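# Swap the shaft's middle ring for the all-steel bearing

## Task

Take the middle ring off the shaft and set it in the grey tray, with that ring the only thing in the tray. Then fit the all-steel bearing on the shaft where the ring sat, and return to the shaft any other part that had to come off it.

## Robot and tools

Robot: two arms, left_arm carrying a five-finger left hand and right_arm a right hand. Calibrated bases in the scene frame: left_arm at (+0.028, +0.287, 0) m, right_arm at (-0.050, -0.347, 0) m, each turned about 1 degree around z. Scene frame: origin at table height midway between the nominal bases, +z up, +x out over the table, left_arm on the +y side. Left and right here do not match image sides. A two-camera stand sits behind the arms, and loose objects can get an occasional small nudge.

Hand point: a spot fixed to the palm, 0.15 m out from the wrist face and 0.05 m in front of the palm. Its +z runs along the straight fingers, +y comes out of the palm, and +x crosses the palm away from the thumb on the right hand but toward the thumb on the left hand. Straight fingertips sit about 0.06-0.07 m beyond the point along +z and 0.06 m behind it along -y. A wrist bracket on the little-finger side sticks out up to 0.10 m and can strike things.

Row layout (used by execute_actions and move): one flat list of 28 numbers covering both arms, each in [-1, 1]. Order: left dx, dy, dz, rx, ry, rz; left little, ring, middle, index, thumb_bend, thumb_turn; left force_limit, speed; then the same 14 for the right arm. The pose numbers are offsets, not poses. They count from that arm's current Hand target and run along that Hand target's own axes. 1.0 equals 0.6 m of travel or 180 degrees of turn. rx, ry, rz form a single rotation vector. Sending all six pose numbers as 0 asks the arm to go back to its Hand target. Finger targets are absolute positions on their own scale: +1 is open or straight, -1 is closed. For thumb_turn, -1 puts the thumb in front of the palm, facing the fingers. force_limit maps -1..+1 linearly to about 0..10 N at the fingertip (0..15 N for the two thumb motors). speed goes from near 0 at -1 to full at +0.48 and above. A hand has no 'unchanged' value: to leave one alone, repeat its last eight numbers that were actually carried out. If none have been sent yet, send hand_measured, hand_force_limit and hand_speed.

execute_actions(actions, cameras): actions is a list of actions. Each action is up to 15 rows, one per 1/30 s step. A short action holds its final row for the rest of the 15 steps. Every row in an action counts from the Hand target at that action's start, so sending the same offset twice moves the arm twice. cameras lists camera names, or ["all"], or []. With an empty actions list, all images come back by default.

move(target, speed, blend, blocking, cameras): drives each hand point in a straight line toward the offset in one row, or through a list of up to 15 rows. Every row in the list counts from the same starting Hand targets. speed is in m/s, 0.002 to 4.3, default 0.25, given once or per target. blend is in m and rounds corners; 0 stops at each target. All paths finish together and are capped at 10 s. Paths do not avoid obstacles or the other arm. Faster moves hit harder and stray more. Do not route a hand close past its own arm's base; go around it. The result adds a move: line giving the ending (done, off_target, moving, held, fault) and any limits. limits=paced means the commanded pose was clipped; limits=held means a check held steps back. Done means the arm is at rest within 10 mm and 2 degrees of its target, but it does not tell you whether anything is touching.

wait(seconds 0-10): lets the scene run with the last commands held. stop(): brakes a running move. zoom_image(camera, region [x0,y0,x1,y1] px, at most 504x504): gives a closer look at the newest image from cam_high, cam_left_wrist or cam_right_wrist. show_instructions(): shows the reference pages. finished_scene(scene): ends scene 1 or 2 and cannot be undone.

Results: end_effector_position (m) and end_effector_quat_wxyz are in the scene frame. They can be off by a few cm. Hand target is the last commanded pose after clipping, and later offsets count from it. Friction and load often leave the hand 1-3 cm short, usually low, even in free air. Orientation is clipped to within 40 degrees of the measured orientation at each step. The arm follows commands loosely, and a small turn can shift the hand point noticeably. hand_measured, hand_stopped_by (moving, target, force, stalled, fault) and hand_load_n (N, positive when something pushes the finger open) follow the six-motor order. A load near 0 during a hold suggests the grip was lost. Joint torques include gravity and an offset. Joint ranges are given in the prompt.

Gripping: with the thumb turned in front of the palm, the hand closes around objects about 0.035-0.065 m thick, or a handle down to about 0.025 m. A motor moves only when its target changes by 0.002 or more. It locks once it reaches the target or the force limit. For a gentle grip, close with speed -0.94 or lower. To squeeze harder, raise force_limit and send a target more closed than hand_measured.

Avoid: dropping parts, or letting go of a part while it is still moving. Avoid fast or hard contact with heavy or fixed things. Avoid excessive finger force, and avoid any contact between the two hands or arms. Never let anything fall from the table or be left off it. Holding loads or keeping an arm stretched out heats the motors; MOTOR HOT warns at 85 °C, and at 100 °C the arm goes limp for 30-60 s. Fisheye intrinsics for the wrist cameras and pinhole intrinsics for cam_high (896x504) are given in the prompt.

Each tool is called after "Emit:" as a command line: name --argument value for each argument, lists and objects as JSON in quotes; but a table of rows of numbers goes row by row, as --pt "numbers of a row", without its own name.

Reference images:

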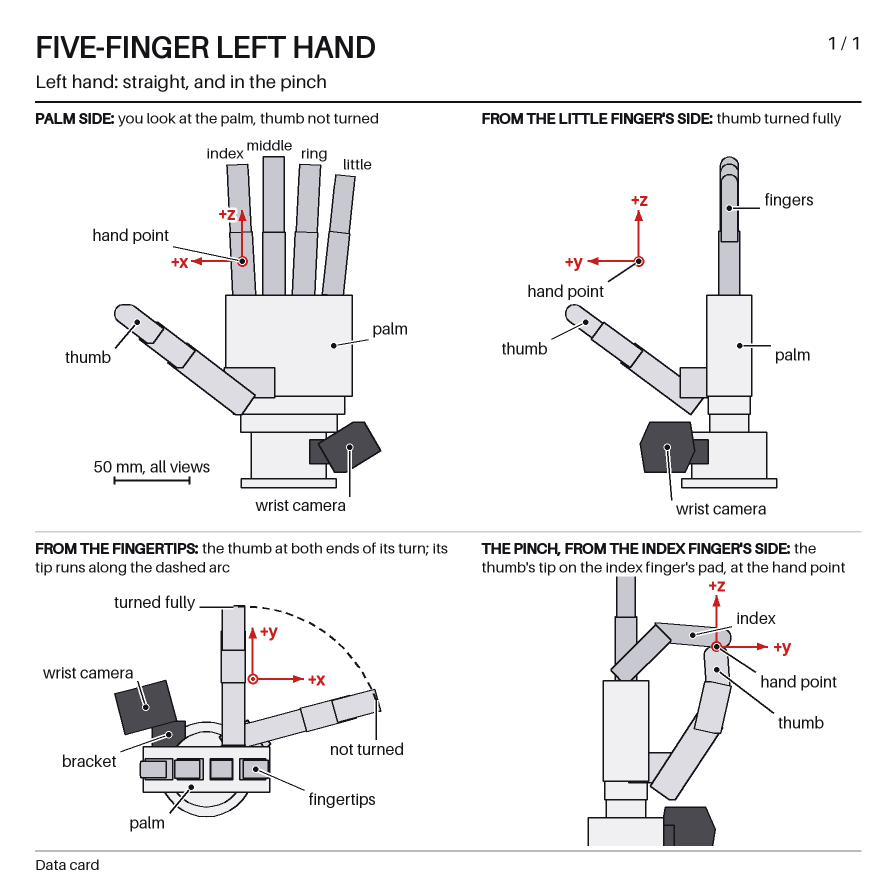

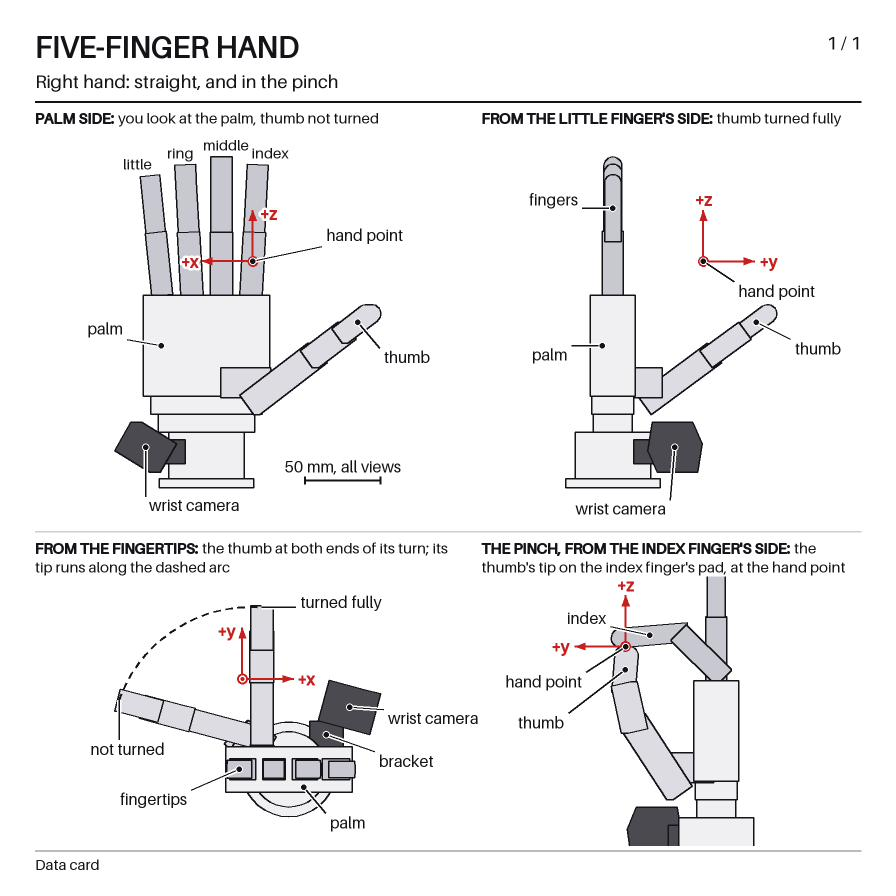

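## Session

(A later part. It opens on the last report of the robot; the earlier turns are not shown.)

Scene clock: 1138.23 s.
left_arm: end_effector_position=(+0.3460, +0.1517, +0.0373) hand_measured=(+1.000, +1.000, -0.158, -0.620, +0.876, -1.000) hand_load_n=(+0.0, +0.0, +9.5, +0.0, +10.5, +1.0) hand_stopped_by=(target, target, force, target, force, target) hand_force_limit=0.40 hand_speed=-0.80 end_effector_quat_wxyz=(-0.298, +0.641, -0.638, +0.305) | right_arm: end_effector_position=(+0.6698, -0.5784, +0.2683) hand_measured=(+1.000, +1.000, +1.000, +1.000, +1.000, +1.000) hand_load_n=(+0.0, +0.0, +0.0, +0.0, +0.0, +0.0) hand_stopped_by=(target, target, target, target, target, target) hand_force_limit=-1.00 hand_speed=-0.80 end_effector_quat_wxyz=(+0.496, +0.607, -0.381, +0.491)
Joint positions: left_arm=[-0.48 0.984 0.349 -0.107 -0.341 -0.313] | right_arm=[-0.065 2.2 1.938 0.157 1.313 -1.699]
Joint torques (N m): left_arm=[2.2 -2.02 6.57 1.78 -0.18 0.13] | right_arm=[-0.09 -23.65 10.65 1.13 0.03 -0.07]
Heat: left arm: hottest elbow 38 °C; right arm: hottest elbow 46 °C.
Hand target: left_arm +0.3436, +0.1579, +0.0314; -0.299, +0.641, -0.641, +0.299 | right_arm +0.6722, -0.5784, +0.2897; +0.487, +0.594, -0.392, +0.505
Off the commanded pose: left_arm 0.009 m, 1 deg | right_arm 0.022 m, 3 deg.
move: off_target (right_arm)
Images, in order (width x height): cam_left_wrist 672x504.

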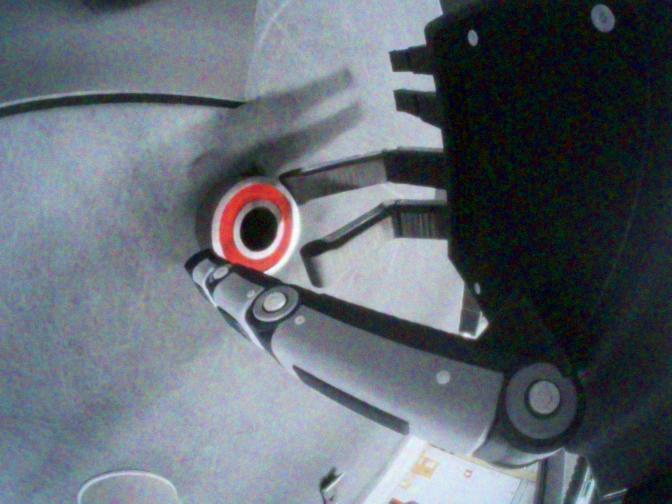

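Emit:
move --target '[0,0,0,0,0,0,1,1,0.25,0.2,1,-1,0.4,-0.5,0,0,0,0,0,0,1,1,1,1,1,1,-1,-0.8]' --speed 0.05 --cameras '["cam_left_wrist"]'

Emit:
zoom_image --camera "cam_left_wrist" --region '[117, 100, 367, 350]'

Scene clock: 1155.03 s.
left_arm: end_effector_position=(+0.3457, +0.1518, +0.0373) hand_measured=(+1.000, +1.000, +0.250, +0.200, +1.000, -1.000) hand_load_n=(+0.0, +0.0, +0.0, +0.0, +0.0, +0.0) hand_stopped_by=(target, target, target, target, target, target) hand_force_limit=0.40 hand_speed=-0.50 end_effector_quat_wxyz=(-0.298, +0.641, -0.638, +0.307) | right_arm: end_effector_position=(+0.6698, -0.5784, +0.2683) hand_measured=(+1.000, +1.000, +1.000, +1.000, +1.000, +1.000) hand_load_n=(+0.0, +0.0, +0.0, +0.0, +0.0, +0.0) hand_stopped_by=(target, target, target, target, target, target) hand_force_limit=-1.00 hand_speed=-0.80 end_effector_quat_wxyz=(+0.496, +0.607, -0.381, +0.491)
Joint positions: left_arm=[-0.48 0.981 0.347 -0.104 -0.34 -0.313] | right_arm=[-0.065 2.2 1.938 0.157 1.313 -1.699]
Joint torques (N m): left_arm=[2.14 -1.79 6.76 1.66 -0.22 0.12] | right_arm=[0.09 -23.47 10.66 1.07 0.03 -0.06]
Heat: left arm: hottest elbow 38 °C; right arm: hottest elbow 46 °C.
Hand target: left_arm +0.3435, +0.1579, +0.0313; -0.299, +0.641, -0.641, +0.299 | right_arm +0.6722, -0.5784, +0.2897; +0.487, +0.594, -0.392, +0.505
Off the commanded pose: left_arm 0.009 m, 1 deg | right_arm 0.022 m, 3 deg.
move: off_target (right_arm)
Images, in order (width x height): cam_left_wrist 672x504.

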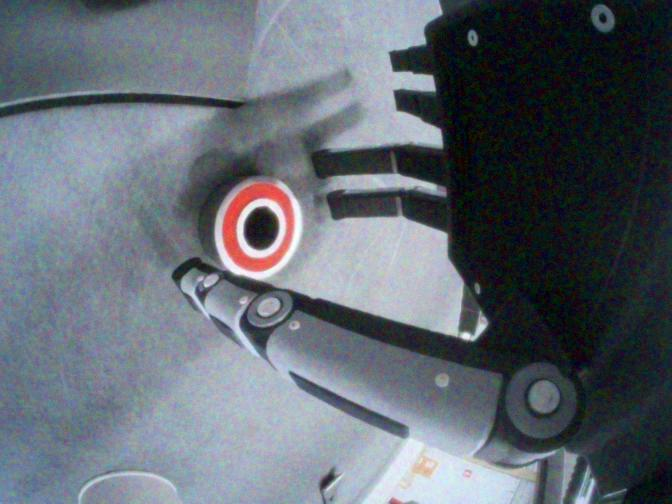

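Scaled by 2.016 from the camera's 672x504 image, which has a finer 960x720 frame.

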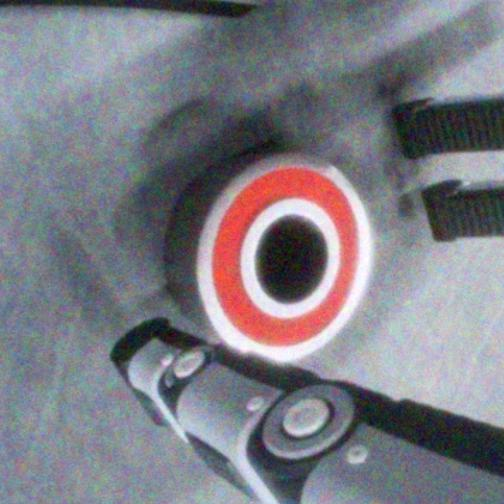

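Emit:
move --pt "0.02683 -0.01588 -0.03292 0 0 0 1 1 0.25 0.2 1 -1 0.4 -0.5 0 0 0 0 0 0 1 1 1 1 1 1 -1 -0.8" --pt "0.02683 0.00965 -0.01149 0 0 0 1 1 0.25 0.2 1 -1 0.4 -0.5 0 0 0 0 0 0 1 1 1 1 1 1 -1 -0.8" --speed 0.07 --cameras '["cam_left_wrist"]'

Emit:
zoom_image --camera "cam_left_wrist" --region '[117, 100, 367, 350]'

Scene clock: 1175.20 s.
left_arm: end_effector_position=(+0.3371, +0.1460, +0.0372) hand_measured=(+1.000, +1.000, +0.250, +0.200, +1.000, -1.000) hand_load_n=(+0.0, +0.0, -0.5, +0.0, +0.5, +0.0) hand_stopped_by=(target, target, target, target, target, target) hand_force_limit=0.40 hand_speed=-0.50 end_effector_quat_wxyz=(-0.303, +0.640, -0.639, +0.299) | right_arm: end_effector_position=(+0.6698, -0.5784, +0.2683) hand_measured=(+1.000, +1.000, +1.000, +1.000, +1.000, +1.000) hand_load_n=(+0.0, +0.0, +0.0, +0.0, +0.0, +0.0) hand_stopped_by=(target, target, target, target, target, target) hand_force_limit=-1.00 hand_speed=-0.80 end_effector_quat_wxyz=(+0.496, +0.607, -0.381, +0.491)
Joint positions: left_arm=[-0.533 0.968 0.347 -0.14 -0.394 -0.344] | right_arm=[-0.065 2.2 1.938 0.157 1.313 -1.699]
Joint torques (N m): left_arm=[0.32 -0.62 7.02 1.98 -0.46 -0.16] | right_arm=[0.03 -23.53 10.66 1.03 0.03 -0.06]
Heat: left arm: hottest elbow 39 °C; right arm: hottest elbow 46 °C.
Hand target: left_arm +0.3345, +0.1418, +0.0314; -0.299, +0.641, -0.641, +0.299 | right_arm +0.6722, -0.5784, +0.2897; +0.487, +0.594, -0.392, +0.505
Off the commanded pose: left_arm 0.008 m, 1 deg | right_arm 0.022 m, 3 deg.
move: off_target (right_arm)
Images, in order (width x height): cam_left_wrist 672x504.

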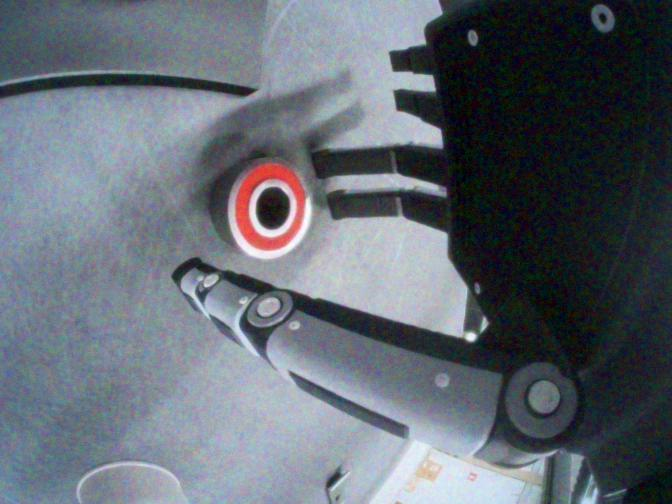

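Scaled by 2.016 from the camera's 672x504 image, which has a finer 960x720 frame.

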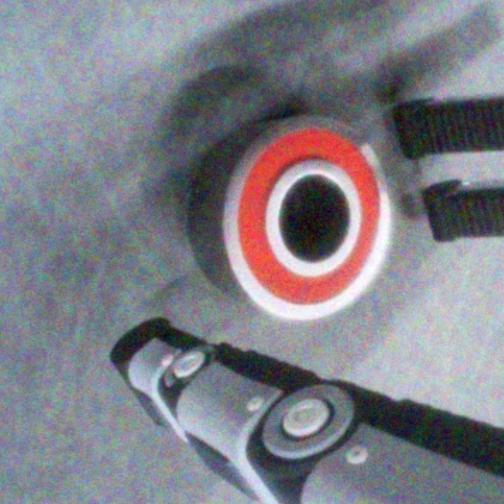

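Emit:
move --pt "-0.01917 -0.02125 -0.02653 0 0 0 1 1 0.25 0.2 1 -1 0.4 -0.5 0 0 0 0 0 0 1 1 1 1 1 1 -1 -0.8" --pt "-0.01917 0.00428 -0.0051 0 0 0 1 1 0.25 0.2 1 -1 0.4 -0.5 0 0 0 0 0 0 1 1 1 1 1 1 -1 -0.8" --speed 0.07 --cameras '["cam_left_wrist"]'

Emit:
zoom_image --camera "cam_left_wrist" --region '[117, 100, 367, 350]'

Scene clock: 1188.73 s.
left_arm: end_effector_position=(+0.3307, +0.1484, +0.0380) hand_measured=(+1.000, +1.000, +0.250, +0.200, +1.000, -1.000) hand_load_n=(+0.0, +0.0, +0.0, +0.0, +0.0, +0.0) hand_stopped_by=(target, target, target, target, target, target) hand_force_limit=0.40 hand_speed=-0.50 end_effector_quat_wxyz=(-0.298, +0.641, -0.638, +0.305) | right_arm: end_effector_position=(+0.6698, -0.5784, +0.2683) hand_measured=(+1.000, +1.000, +1.000, +1.000, +1.000, +1.000) hand_load_n=(+0.0, +0.0, +0.0, +0.0, +0.0, +0.0) hand_stopped_by=(target, target, target, target, target, target) hand_force_limit=-1.00 hand_speed=-0.80 end_effector_quat_wxyz=(+0.496, +0.607, -0.381, +0.491)
Joint positions: left_arm=[-0.525 0.931 0.328 -0.15 -0.375 -0.344] | right_arm=[-0.065 2.2 1.938 0.157 1.313 -1.699]
Joint torques (N m): left_arm=[2.2 -0.44 6.98 2.03 -0.17 0.11] | right_arm=[0.03 -23.47 10.66 1.09 0.03 -0.06]
Heat: left arm: hottest elbow 39 °C; right arm: hottest elbow 46 °C.
Hand target: left_arm +0.3305, +0.1533, +0.0313; -0.299, +0.641, -0.641, +0.299 | right_arm +0.6722, -0.5784, +0.2897; +0.487, +0.594, -0.392, +0.505
Off the commanded pose: left_arm 0.008 m, 1 deg | right_arm 0.022 m, 3 deg.
move: off_target (right_arm)
Images, in order (width x height): cam_left_wrist 672x504.

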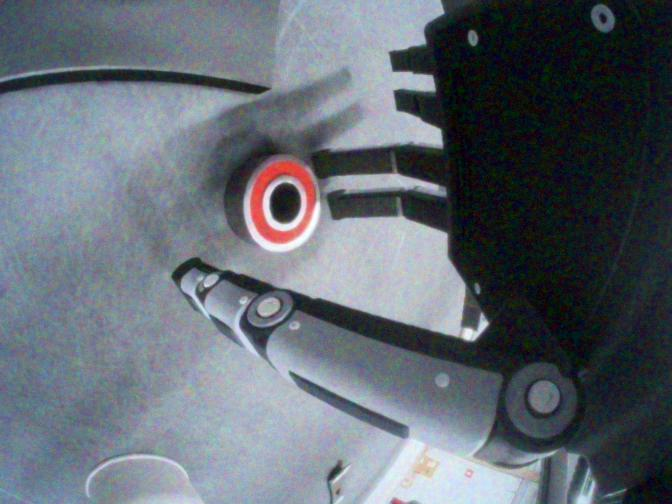

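Scaled by 2.016 from the camera's 672x504 image, which has a finer 960x720 frame.

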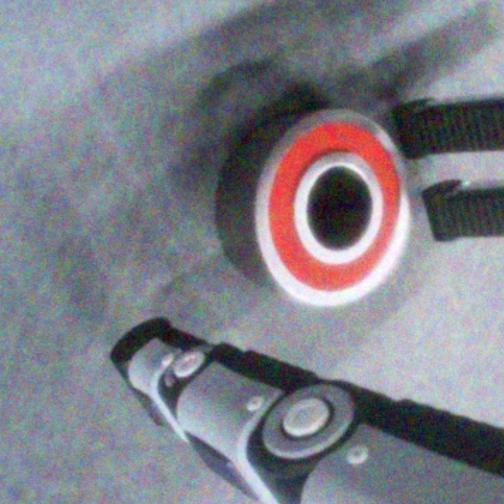

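Emit:
move --target '[-0.0108,0,0,0,0,0,1,1,0.25,0.2,1,-1,0.4,-0.5,0,0,0,0,0,0,1,1,1,1,1,1,-1,-0.8]' --speed 0.07 --cameras '[]'

Emit:
execute_actions --actions '[]' --cameras '["cam_left_wrist"]'

Emit:
zoom_image --camera "cam_left_wrist" --region '[117, 100, 367, 350]'

Scene clock: 1199.07 s.
left_arm: end_effector_position=(+0.3319, +0.1511, +0.0376) hand_measured=(+1.000, +1.000, +0.250, +0.200, +1.000, -1.000) hand_load_n=(+0.0, +0.0, -3.0, +0.0, +0.0, +0.0) hand_stopped_by=(target, target, target, target, target, target) hand_force_limit=0.40 hand_speed=-0.50 end_effector_quat_wxyz=(-0.294, +0.641, -0.639, +0.306) | right_arm: end_effector_position=(+0.6698, -0.5784, +0.2683) hand_measured=(+1.000, +1.000, +1.000, +1.000, +1.000, +1.000) hand_load_n=(+0.0, +0.0, +0.0, +0.0, +0.0, +0.0) hand_stopped_by=(target, target, target, target, target, target) hand_force_limit=-1.00 hand_speed=-0.80 end_effector_quat_wxyz=(+0.496, +0.607, -0.381, +0.491)
Joint positions: left_arm=[-0.504 0.931 0.327 -0.146 -0.352 -0.332] | right_arm=[-0.065 2.2 1.938 0.157 1.313 -1.699]
Joint torques (N m): left_arm=[2.61 -1.49 6.5 1.95 -0.32 0.16] | right_arm=[0.03 -23.47 10.63 1.13 0.03 -0.07]
Heat: left arm: hottest elbow 38 °C; right arm: hottest elbow 46 °C.
Hand target: left_arm +0.3305, +0.1598, +0.0314; -0.299, +0.641, -0.641, +0.299 | right_arm +0.6722, -0.5784, +0.2897; +0.487, +0.594, -0.392, +0.505
Off the commanded pose: left_arm 0.011 m, 1 deg | right_arm 0.022 m, 3 deg.
move: off_target (left_arm, right_arm)
No camera images: "cameras" was empty.

Scene clock: 1199.07 s.
left_arm: end_effector_position=(+0.3319, +0.1511, +0.0376) hand_measured=(+1.000, +1.000, +0.250, +0.200, +1.000, -1.000) hand_load_n=(+0.0, +0.0, -3.0, +0.0, +0.0, +0.0) hand_stopped_by=(target, target, target, target, target, target) hand_force_limit=0.40 hand_speed=-0.50 end_effector_quat_wxyz=(-0.294, +0.641, -0.639, +0.306) | right_arm: end_effector_position=(+0.6698, -0.5784, +0.2683) hand_measured=(+1.000, +1.000, +1.000, +1.000, +1.000, +1.000) hand_load_n=(+0.0, +0.0, +0.0, +0.0, +0.0, +0.0) hand_stopped_by=(target, target, target, target, target, target) hand_force_limit=-1.00 hand_speed=-0.80 end_effector_quat_wxyz=(+0.496, +0.607, -0.381, +0.491)
Joint positions: left_arm=[-0.504 0.931 0.327 -0.146 -0.352 -0.332] | right_arm=[-0.065 2.2 1.938 0.157 1.313 -1.699]
Joint velocities: within noise
Joint torques (N m): left_arm=[2.61 -1.49 6.5 1.95 -0.32 0.16] | right_arm=[0.03 -23.47 10.63 1.13 0.03 -0.07]
Motor temperatures (°C): left_arm=[23 25 38 25 19 22] | right_arm=[21 38 46 21 21 23]
Heat: left arm: hottest elbow 38 °C; right arm: hottest elbow 46 °C.
Hand target: left_arm +0.3305, +0.1598, +0.0314; -0.299, +0.641, -0.641, +0.299 | right_arm +0.6722, -0.5784, +0.2897; +0.487, +0.594, -0.392, +0.505
Off the commanded pose: left_arm 0.011 m, 1 deg | right_arm 0.022 m, 3 deg.
Images, in order (width x height): cam_left_wrist 672x504.

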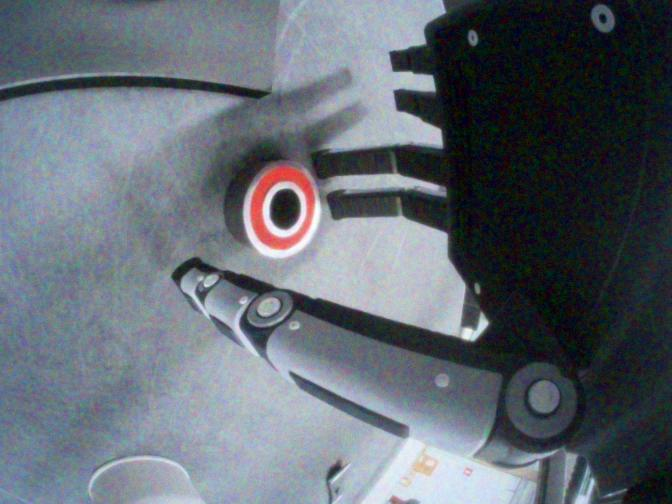

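Scaled by 2.016 from the camera's 672x504 image, which has a finer 960x720 frame.

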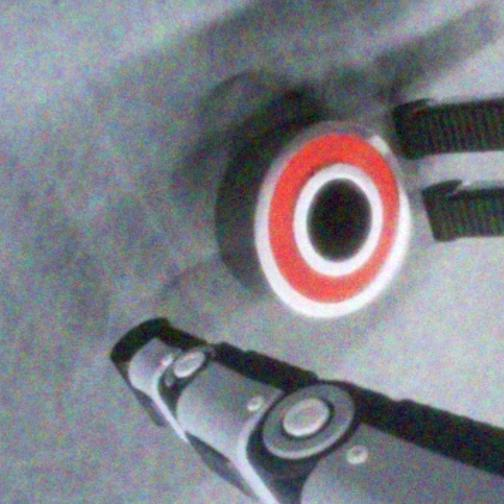

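Emit:
move --pt "0 -0.01915 -0.01608 0 0 0 1 1 0.25 0.2 1 -1 0.4 -0.5 0 0 0 0 0 0 1 1 1 1 1 1 -1 -0.8" --pt "0 -0.00255 -0.00214 0 0 0 1 1 0.25 0.2 1 -1 0.4 -0.5 0 0 0 0 0 0 1 1 1 1 1 1 -1 -0.8" --speed 0.07 --cameras '["cam_left_wrist"]'

Emit:
zoom_image --camera "cam_left_wrist" --region '[117, 100, 367, 350]'

Scene clock: 1217.87 s.
left_arm: end_effector_position=(+0.3316, +0.1536, +0.0414) hand_measured=(+1.000, +1.000, +0.250, +0.200, +1.000, -1.000) hand_load_n=(+0.0, +0.0, +0.0, +0.0, +0.0, +0.0) hand_stopped_by=(target, target, target, target, target, target) hand_force_limit=0.40 hand_speed=-0.50 end_effector_quat_wxyz=(-0.297, +0.641, -0.638, +0.307) | right_arm: end_effector_position=(+0.6698, -0.5784, +0.2683) hand_measured=(+1.000, +1.000, +1.000, +1.000, +1.000, +1.000) hand_load_n=(+0.0, +0.0, +0.0, +0.0, +0.0, +0.0) hand_stopped_by=(target, target, target, target, target, target) hand_force_limit=-1.00 hand_speed=-0.80 end_effector_quat_wxyz=(+0.496, +0.607, -0.381, +0.491)
Joint positions: left_arm=[-0.499 0.911 0.327 -0.159 -0.352 -0.327] | right_arm=[-0.065 2.2 1.938 0.157 1.313 -1.699]
Joint torques (N m): left_arm=[2.2 -0.21 6.86 2.09 -0.31 0.13] | right_arm=[0.09 -23.47 10.65 1.06 0.02 -0.06]
Heat: left arm: hottest elbow 37 °C; right arm: hottest elbow 46 °C.
Hand target: left_arm +0.3305, +0.1598, +0.0333; -0.299, +0.641, -0.641, +0.299 | right_arm +0.6722, -0.5784, +0.2897; +0.487, +0.594, -0.392, +0.505
Off the commanded pose: left_arm 0.010 m, 1 deg | right_arm 0.022 m, 3 deg.
move: off_target (right_arm)
Images, in order (width x height): cam_left_wrist 672x504.

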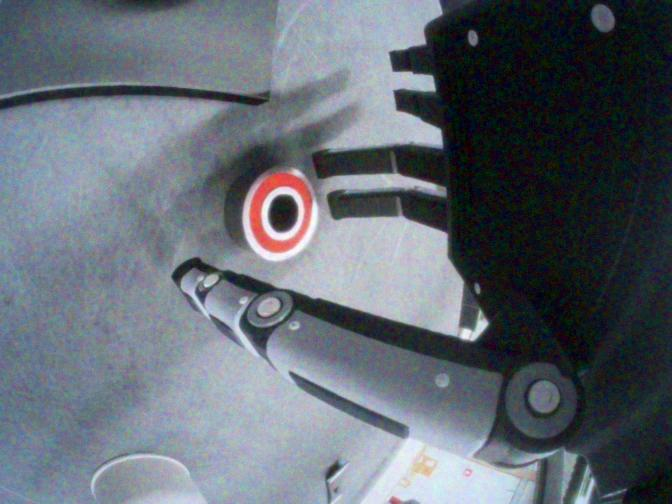

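Scaled by 2.016 from the camera's 672x504 image, which has a finer 960x720 frame.

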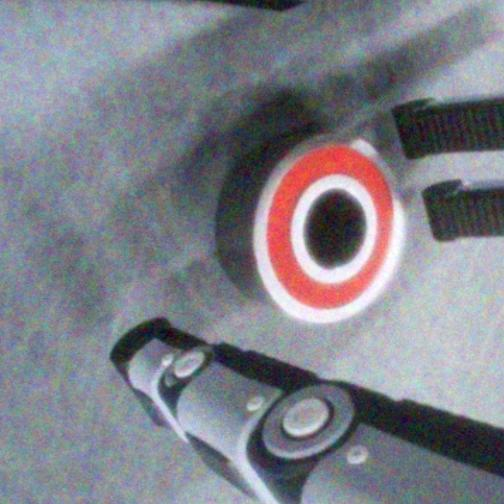

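Emit:
move --pt "-0.00333 0.00383 0.00322 0 0 0 1 1 0.25 0.2 1 -1 0.4 -0.5 0 0 0 0 0 0 1 1 1 1 1 1 -1 -0.8" --pt "-0.00333 0.00383 0.00322 0 0 0 1 1 0.25 0.2 0.79 -1 0.4 -0.6 0 0 0 0 0 0 1 1 1 1 1 1 -1 -0.8" --speed 0.07 --cameras '["cam_left_wrist"]'

Emit:
zoom_image --camera "cam_left_wrist" --region '[117, 100, 367, 350]'

Scene clock: 1229.23 s.
left_arm: end_effector_position=(+0.3316, +0.1563, +0.0379) hand_measured=(+1.000, +1.000, +0.250, +0.200, +0.790, -1.000) hand_load_n=(+0.0, +0.0, +0.0, +0.0, +0.0, +0.0) hand_stopped_by=(target, target, target, target, target, target) hand_force_limit=0.40 hand_speed=-0.60 end_effector_quat_wxyz=(-0.298, +0.641, -0.637, +0.307) | right_arm: end_effector_position=(+0.6698, -0.5784, +0.2683) hand_measured=(+1.000, +1.000, +1.000, +1.000, +1.000, +1.000) hand_load_n=(+0.0, +0.0, +0.0, +0.0, +0.0, +0.0) hand_stopped_by=(target, target, target, target, target, target) hand_force_limit=-1.00 hand_speed=-0.80 end_effector_quat_wxyz=(+0.496, +0.607, -0.381, +0.491)
Joint positions: left_arm=[-0.49 0.916 0.318 -0.144 -0.349 -0.321] | right_arm=[-0.065 2.2 1.938 0.157 1.313 -1.699]
Joint torques (N m): left_arm=[2.14 -0.21 6.89 2.06 -0.16 0.13] | right_arm=[-0.09 -23.53 10.66 1.09 0.02 -0.06]
Heat: left arm: hottest elbow 37 °C; right arm: hottest elbow 46 °C.
Hand target: left_arm +0.3306, +0.1618, +0.0304; -0.299, +0.641, -0.640, +0.299 | right_arm +0.6722, -0.5784, +0.2897; +0.487, +0.594, -0.392, +0.505
Off the commanded pose: left_arm 0.009 m, 1 deg | right_arm 0.022 m, 3 deg.
move: off_target (right_arm)
Images, in order (width x height): cam_left_wrist 672x504.

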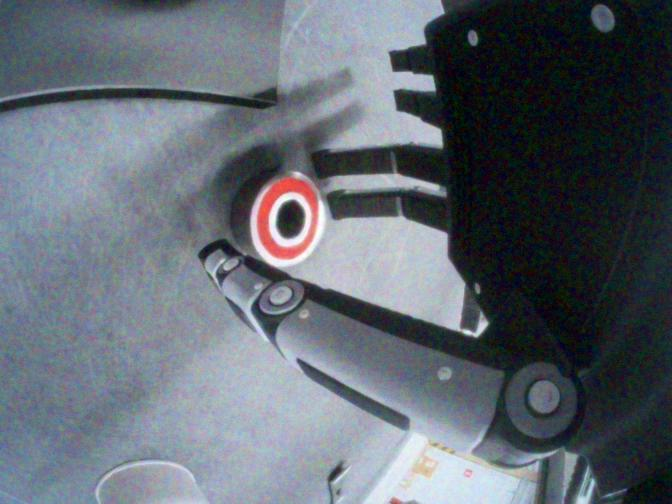

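Scaled by 2.016 from the camera's 672x504 image, which has a finer 960x720 frame.

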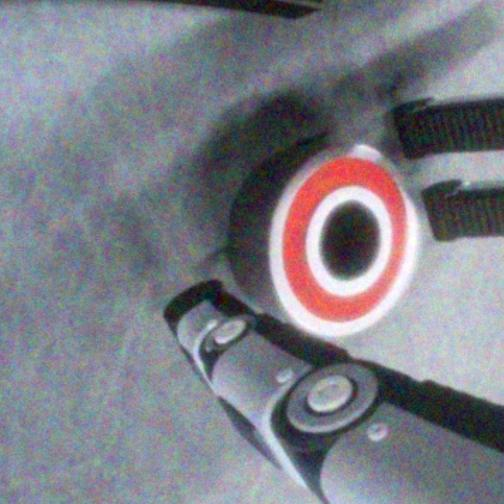

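Emit:
move --target '[0,0,0,0,0,0,1,1,-0.6,-0.62,0.42,-1,0.4,-0.8,0,0,0,0,0,0,1,1,1,1,1,1,-1,-0.8]' --speed 0.05 --cameras '["cam_left_wrist"]'

Emit:
zoom_image --camera "cam_left_wrist" --region '[117, 100, 367, 350]'

Scene clock: 1239.27 s.
left_arm: end_effector_position=(+0.3318, +0.1564, +0.0380) hand_measured=(+1.000, +1.000, -0.022, -0.056, +0.668, -1.000) hand_load_n=(+0.0, +0.0, +11.5, +5.0, +16.0, +1.0) hand_stopped_by=(target, target, force, force, force, target) hand_force_limit=0.40 hand_speed=-0.80 end_effector_quat_wxyz=(-0.298, +0.641, -0.637, +0.307) | right_arm: end_effector_position=(+0.6698, -0.5784, +0.2683) hand_measured=(+1.000, +1.000, +1.000, +1.000, +1.000, +1.000) hand_load_n=(+0.0, +0.0, +0.0, +0.0, -0.5, +0.0) hand_stopped_by=(target, target, target, target, target, target) hand_force_limit=-1.00 hand_speed=-0.80 end_effector_quat_wxyz=(+0.496, +0.607, -0.381, +0.491)
Joint positions: left_arm=[-0.49 0.916 0.318 -0.142 -0.349 -0.32] | right_arm=[-0.065 2.2 1.938 0.157 1.313 -1.699]
Joint torques (N m): left_arm=[2.2 -0.21 6.87 1.99 -0.16 0.13] | right_arm=[0.09 -23.47 10.66 1.1 0.03 -0.07]
Heat: left arm: hottest elbow 38 °C; right arm: hottest elbow 46 °C.
Hand target: left_arm +0.3306, +0.1618, +0.0304; -0.299, +0.641, -0.641, +0.299 | right_arm +0.6722, -0.5784, +0.2897; +0.487, +0.594, -0.392, +0.505
Off the commanded pose: left_arm 0.009 m, 1 deg | right_arm 0.022 m, 3 deg.
move: off_target (right_arm)
Images, in order (width x height): cam_left_wrist 672x504.

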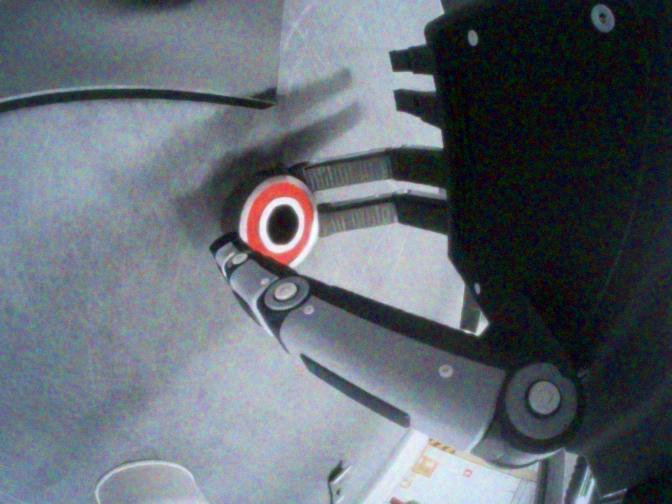

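Scaled by 2.016 from the camera's 672x504 image, which has a finer 960x720 frame.

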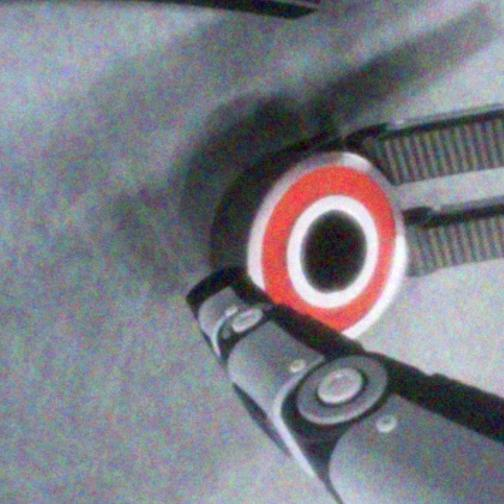

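Emit:
move --pt "0 -0.08947 -0.04898 0 0 0 1 1 -0.6 -0.62 0.42 -1 0.4 -0.8 0 0 0 0 0 0 1 1 1 1 1 1 -1 -0.8" --pt "0 -0.20963 -0.16508 0 0 0 1 1 -0.6 -0.62 0.42 -1 0.4 -0.8 0 0 0 0 0 0 1 1 1 1 1 1 -1 -0.8" --pt "-0.21533 -0.20472 -0.16988 0 0 0 1 1 -0.6 -0.62 0.42 -1 0.4 -0.8 0 0 0 0 0 0 1 1 1 1 1 1 -1 -0.8" --pt "-0.21533 -0.15365 -0.12702 0 0 0 1 1 -0.6 -0.62 0.42 -1 0.4 -0.8 0 0 0 0 0 0 1 1 1 1 1 1 -1 -0.8" --speed '[0.06,0.15,0.15,0.06]' --blend '[0.01,0.02,0.01,0]' --cameras '["cam_left_wrist"]'

Emit:
zoom_image --camera "cam_left_wrist" --region '[117, 100, 367, 350]'

Scene clock: 1277.50 s.
left_arm: end_effector_position=(+0.3289, +0.2865, +0.1524) hand_measured=(+1.000, +1.000, -0.022, -0.056, +0.668, -1.000) hand_load_n=(+0.0, +0.0, +11.5, +5.5, +16.0, +1.0) hand_stopped_by=(target, target, force, force, force, target) hand_force_limit=0.40 hand_speed=-0.80 end_effector_quat_wxyz=(-0.295, +0.642, -0.640, +0.300) | right_arm: end_effector_position=(+0.6698, -0.5784, +0.2683) hand_measured=(+1.000, +1.000, +1.000, +1.000, +1.000, +1.000) hand_load_n=(+0.0, +0.0, +0.0, +0.0, +0.0, +0.0) hand_stopped_by=(target, target, target, target, target, target) hand_force_limit=-1.00 hand_speed=-0.80 end_effector_quat_wxyz=(+0.496, +0.607, -0.381, +0.491)
Joint positions: left_arm=[0.144 0.638 0.536 -0.608 0.13 0.101] | right_arm=[-0.065 2.2 1.938 0.157 1.313 -1.699]
Joint torques (N m): left_arm=[2.2 1.32 8.77 2.26 0.19 0.12] | right_arm=[0.09 -23.59 10.67 1.06 0.03 -0.06]
Heat: left arm: hottest elbow 39 °C; right arm: hottest elbow 46 °C.
Hand target: left_arm +0.3313, +0.2910, +0.1499; -0.299, +0.641, -0.640, +0.299 | right_arm +0.6722, -0.5784, +0.2897; +0.487, +0.594, -0.392, +0.505
Off the commanded pose: left_arm 0.006 m, 0 deg | right_arm 0.022 m, 3 deg.
move: off_target (right_arm)
Images, in order (width x height): cam_left_wrist 672x504.

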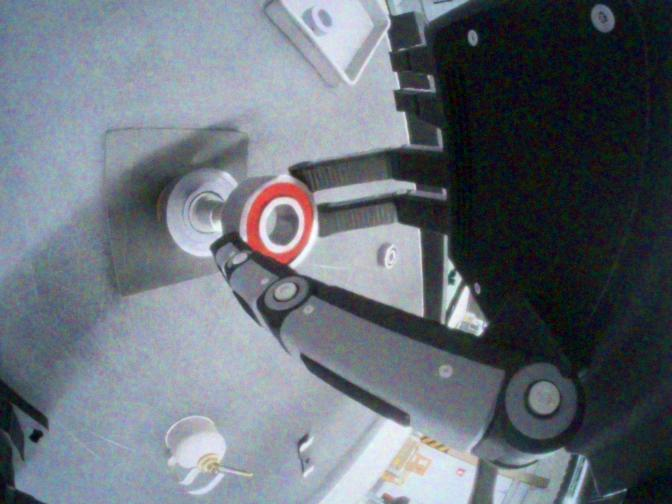

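Scaled by 2.016 from the camera's 672x504 image, which has a finer 960x720 frame.

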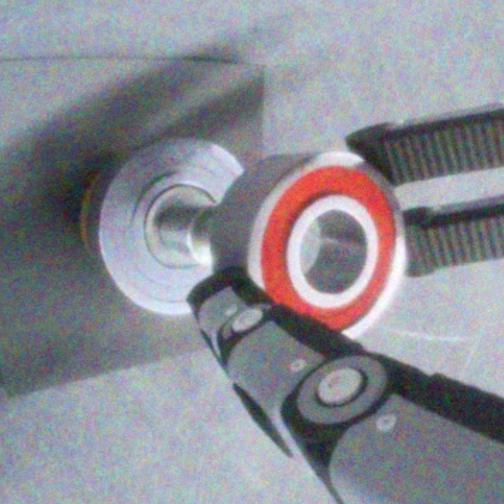

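Emit:
move --target '[0,0.02553,0.02143,0,0,0,1,1,-0.6,-0.62,0.42,-1,0.4,-0.8,0,0,0,0,0,0,1,1,1,1,1,1,-1,-0.8]' --speed 0.06 --cameras '["cam_left_wrist"]'

Emit:
zoom_image --camera "cam_left_wrist" --region '[230, 170, 320, 260]'

Scene clock: 1288.87 s.
left_arm: end_effector_position=(+0.3293, +0.2866, +0.1328) hand_measured=(+1.000, +1.000, -0.022, -0.056, +0.668, -1.000) hand_load_n=(+0.0, +0.0, +11.5, +5.5, +16.0, +1.5) hand_stopped_by=(target, target, force, force, force, target) hand_force_limit=0.40 hand_speed=-0.80 end_effector_quat_wxyz=(-0.295, +0.642, -0.640, +0.300) | right_arm: end_effector_position=(+0.6698, -0.5784, +0.2683) hand_measured=(+1.000, +1.000, +1.000, +1.000, +1.000, +1.000) hand_load_n=(+0.0, +0.0, +0.0, +0.0, +0.0, +0.0) hand_stopped_by=(target, target, target, target, target, target) hand_force_limit=-1.00 hand_speed=-0.80 end_effector_quat_wxyz=(+0.496, +0.607, -0.381, +0.491)
Joint positions: left_arm=[0.144 0.649 0.488 -0.547 0.13 0.101] | right_arm=[-0.065 2.2 1.938 0.157 1.313 -1.699]
Joint torques (N m): left_arm=[2.26 1.32 8.66 2.25 0.19 0.12] | right_arm=[0.03 -23.65 10.63 1.09 0.03 -0.06]
Heat: left arm: hottest elbow 39 °C; right arm: hottest elbow 46 °C.
Hand target: left_arm +0.3314, +0.2910, +0.1300; -0.299, +0.641, -0.641, +0.299 | right_arm +0.6722, -0.5784, +0.2897; +0.487, +0.594, -0.392, +0.505
Off the commanded pose: left_arm 0.006 m, 0 deg | right_arm 0.022 m, 3 deg.
move: off_target (right_arm)
Images, in order (width x height): cam_left_wrist 672x504.

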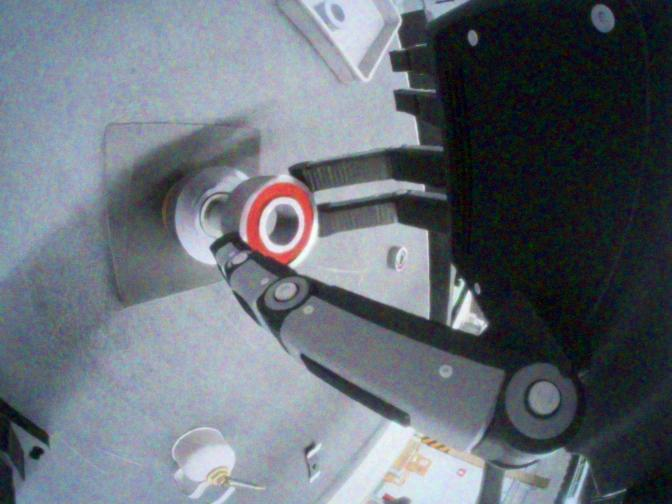

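Scaled by 5.600 from the camera's 672x504 image, which has a finer 960x720 frame.

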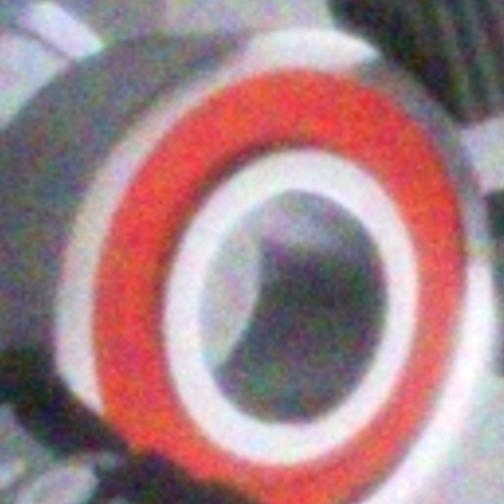

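Emit:
move --target '[0,0.00639,0.00536,0,0,0,1,1,-0.6,-0.62,0.42,-1,0.4,-0.8,0,0,0,0,0,0,1,1,1,1,1,1,-1,-0.8]' --speed 0.05 --cameras '["cam_left_wrist"]'

Emit:
zoom_image --camera "cam_left_wrist" --region '[230, 170, 320, 260]'

Emit:
zoom_image --camera "cam_left_wrist" --region '[117, 100, 367, 350]'

Scene clock: 1313.30 s.
left_arm: end_effector_position=(+0.3298, +0.2865, +0.1290) hand_measured=(+1.000, +1.000, -0.022, -0.056, +0.668, -1.000) hand_load_n=(+0.0, +0.0, +11.0, +5.0, +16.5, +1.5) hand_stopped_by=(target, target, force, force, force, target) hand_force_limit=0.40 hand_speed=-0.80 end_effector_quat_wxyz=(-0.296, +0.642, -0.640, +0.301) | right_arm: end_effector_position=(+0.6698, -0.5784, +0.2683) hand_measured=(+1.000, +1.000, +1.000, +1.000, +1.000, +1.000) hand_load_n=(+0.0, +0.0, +0.0, +0.0, +0.0, +0.0) hand_stopped_by=(target, target, target, target, target, target) hand_force_limit=-1.00 hand_speed=-0.80 end_effector_quat_wxyz=(+0.496, +0.607, -0.381, +0.491)
Joint positions: left_arm=[0.144 0.653 0.477 -0.531 0.131 0.101] | right_arm=[-0.065 2.2 1.938 0.157 1.313 -1.699]
Joint torques (N m): left_arm=[2.2 1.32 8.49 2.26 0.17 0.11] | right_arm=[0.03 -23.53 10.69 1.11 0.04 -0.06]
Heat: left arm: hottest elbow 40 °C; right arm: hottest elbow 46 °C.
Hand target: left_arm +0.3313, +0.2909, +0.1249; -0.299, +0.641, -0.641, +0.299 | right_arm +0.6722, -0.5784, +0.2897; +0.487, +0.594, -0.392, +0.505
Off the commanded pose: left_arm 0.006 m, 0 deg | right_arm 0.022 m, 3 deg.
move: off_target (right_arm)
Images, in order (width x height): cam_left_wrist 672x504.

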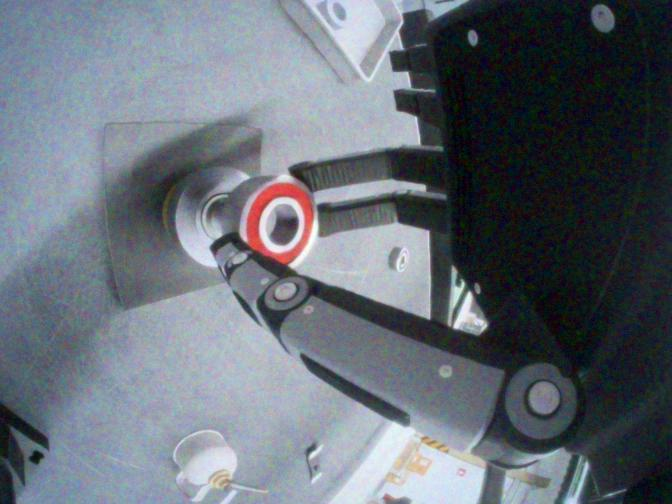

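Scaled by 5.600 from the camera's 672x504 image, which has a finer 960x720 frame.

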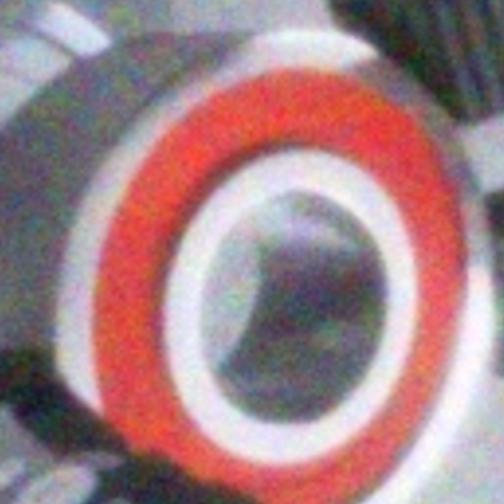

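Scaled by 2.016 from the camera's 672x504 image, which has a finer 960x720 frame.

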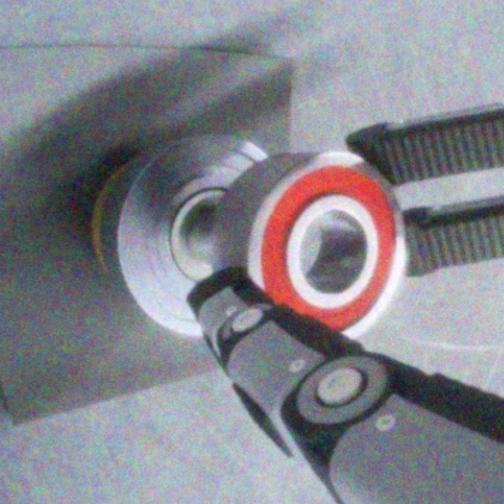

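Emit:
move --target '[0,0.00857,-0.01021,0,0,0,1,1,-0.6,-0.62,0.42,-1,0.4,-0.8,0,0,0,0,0,0,1,1,1,1,1,1,-1,-0.8]' --speed 0.05 --cameras '["cam_left_wrist"]'

Emit:
zoom_image --camera "cam_left_wrist" --region '[230, 170, 320, 260]'

Emit:
zoom_image --camera "cam_left_wrist" --region '[117, 100, 367, 350]'

Scene clock: 1342.00 s.
left_arm: end_effector_position=(+0.3280, +0.2872, +0.1288) hand_measured=(+1.000, +1.000, -0.022, -0.056, +0.668, -1.000) hand_load_n=(+0.0, -0.5, +11.5, +6.0, +16.0, +1.5) hand_stopped_by=(target, target, force, force, force, target) hand_force_limit=0.40 hand_speed=-0.80 end_effector_quat_wxyz=(-0.298, +0.641, -0.639, +0.303) | right_arm: end_effector_position=(+0.6698, -0.5784, +0.2683) hand_measured=(+1.000, +1.000, +1.000, +1.000, +1.000, +1.000) hand_load_n=(+0.0, +0.0, +0.0, +0.0, +0.0, +0.0) hand_stopped_by=(target, target, target, target, target, target) hand_force_limit=-1.00 hand_speed=-0.80 end_effector_quat_wxyz=(+0.496, +0.607, -0.381, +0.491)
Joint positions: left_arm=[0.15 0.641 0.471 -0.531 0.136 0.103] | right_arm=[-0.065 2.2 1.938 0.157 1.313 -1.699]
Joint torques (N m): left_arm=[2.2 -0.32 8.27 1.37 0.16 0.15] | right_arm=[0.15 -23.47 10.66 1.1 0.03 -0.07]
Heat: left arm: hottest elbow 39 °C; right arm: hottest elbow 46 °C.
Hand target: left_arm +0.3234, +0.2910, +0.1250; -0.299, +0.641, -0.641, +0.299 | right_arm +0.6722, -0.5784, +0.2897; +0.487, +0.594, -0.392, +0.505
Off the commanded pose: left_arm 0.007 m, 1 deg | right_arm 0.022 m, 3 deg.
move: off_target (right_arm)
Images, in order (width x height): cam_left_wrist 672x504.

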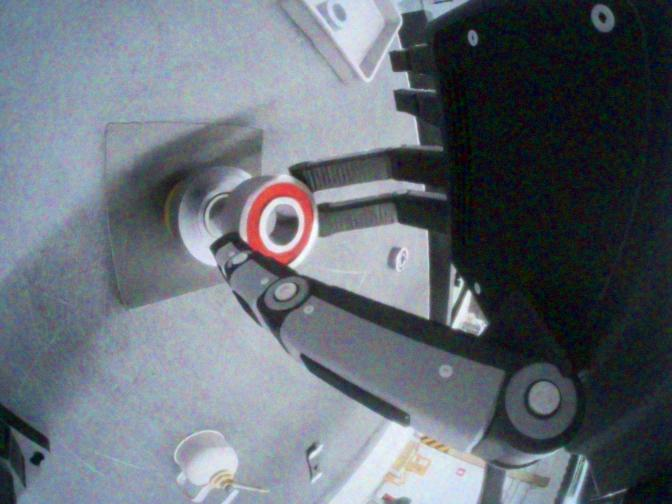

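Scaled by 5.600 from the camera's 672x504 image, which has a finer 960x720 frame.

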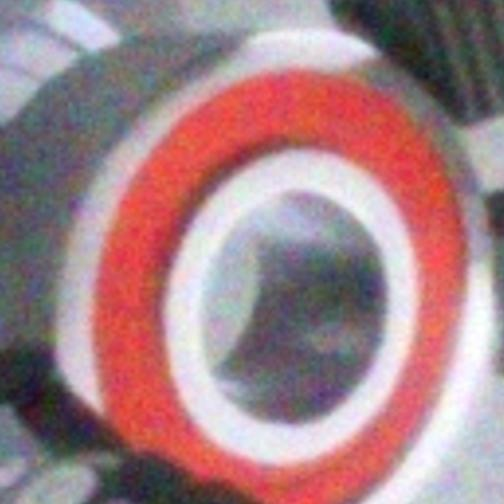

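Scaled by 2.016 from the camera's 672x504 image, which has a finer 960x720 frame.

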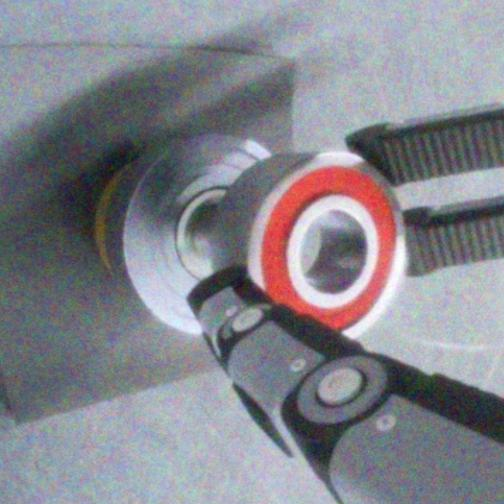

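Emit:
move --target '[0,0.00388,-0.0098,0,0,0,1,1,-0.6,-0.62,0.42,-1,0.4,-0.8,0,0,0,0,0,0,1,1,1,1,1,1,-1,-0.8]' --speed 0.05 --cameras '["cam_left_wrist"]'

Emit:
zoom_image --camera "cam_left_wrist" --region '[230, 170, 320, 260]'

Emit:
zoom_image --camera "cam_left_wrist" --region '[117, 100, 367, 350]'

Scene clock: 1350.57 s.
left_arm: end_effector_position=(+0.3211, +0.2875, +0.1283) hand_measured=(+1.000, +1.000, -0.022, -0.056, +0.668, -1.000) hand_load_n=(+0.0, +0.0, +11.5, +5.5, +16.0, +1.5) hand_stopped_by=(target, target, force, force, force, target) hand_force_limit=0.40 hand_speed=-0.80 end_effector_quat_wxyz=(-0.296, +0.642, -0.640, +0.301) | right_arm: end_effector_position=(+0.6698, -0.5784, +0.2683) hand_measured=(+1.000, +1.000, +1.000, +1.000, +1.000, +1.000) hand_load_n=(-0.5, +0.0, +0.0, +0.0, +0.0, +0.0) hand_stopped_by=(target, target, target, target, target, target) hand_force_limit=-1.00 hand_speed=-0.80 end_effector_quat_wxyz=(+0.496, +0.607, -0.381, +0.491)
Joint positions: left_arm=[0.156 0.616 0.464 -0.554 0.14 0.109] | right_arm=[-0.065 2.2 1.938 0.157 1.313 -1.699]
Joint torques (N m): left_arm=[2.2 -0.21 8.57 1.32 0.19 0.14] | right_arm=[0.03 -23.65 10.66 1.1 0.03 -0.06]
Heat: left arm: hottest elbow 40 °C; right arm: hottest elbow 46 °C.
Hand target: left_arm +0.3173, +0.2910, +0.1269; -0.299, +0.641, -0.641, +0.299 | right_arm +0.6722, -0.5784, +0.2897; +0.487, +0.594, -0.392, +0.505
Off the commanded pose: left_arm 0.005 m, 0 deg | right_arm 0.022 m, 3 deg.
move: off_target (right_arm)
Images, in order (width x height): cam_left_wrist 672x504.

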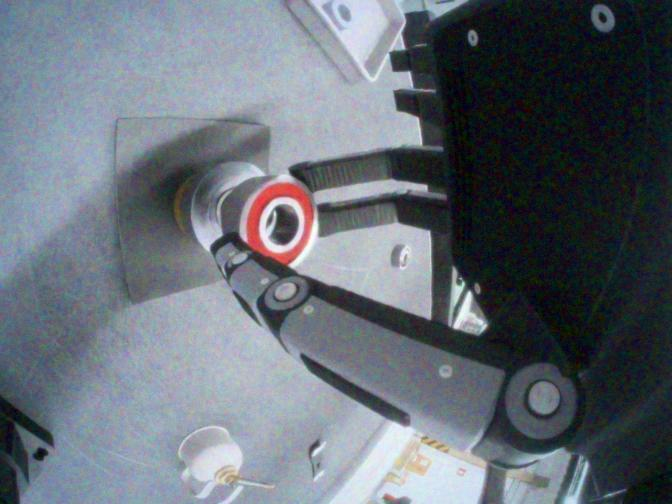

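Scaled by 5.600 from the camera's 672x504 image, which has a finer 960x720 frame.

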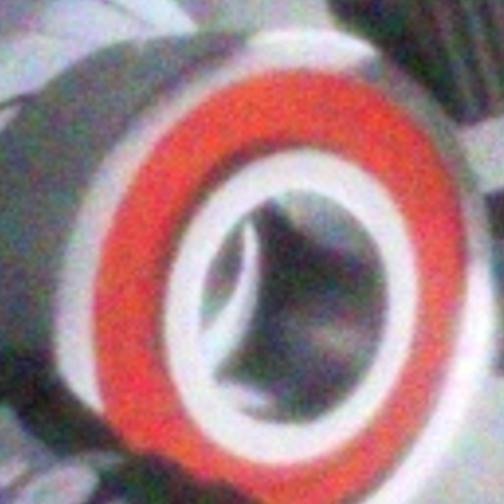

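Scaled by 2.016 from the camera's 672x504 image, which has a finer 960x720 frame.

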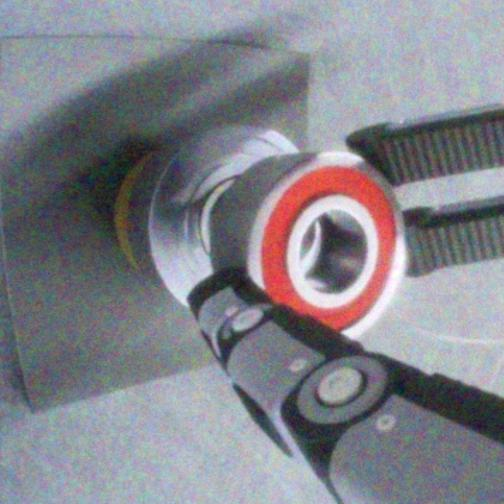

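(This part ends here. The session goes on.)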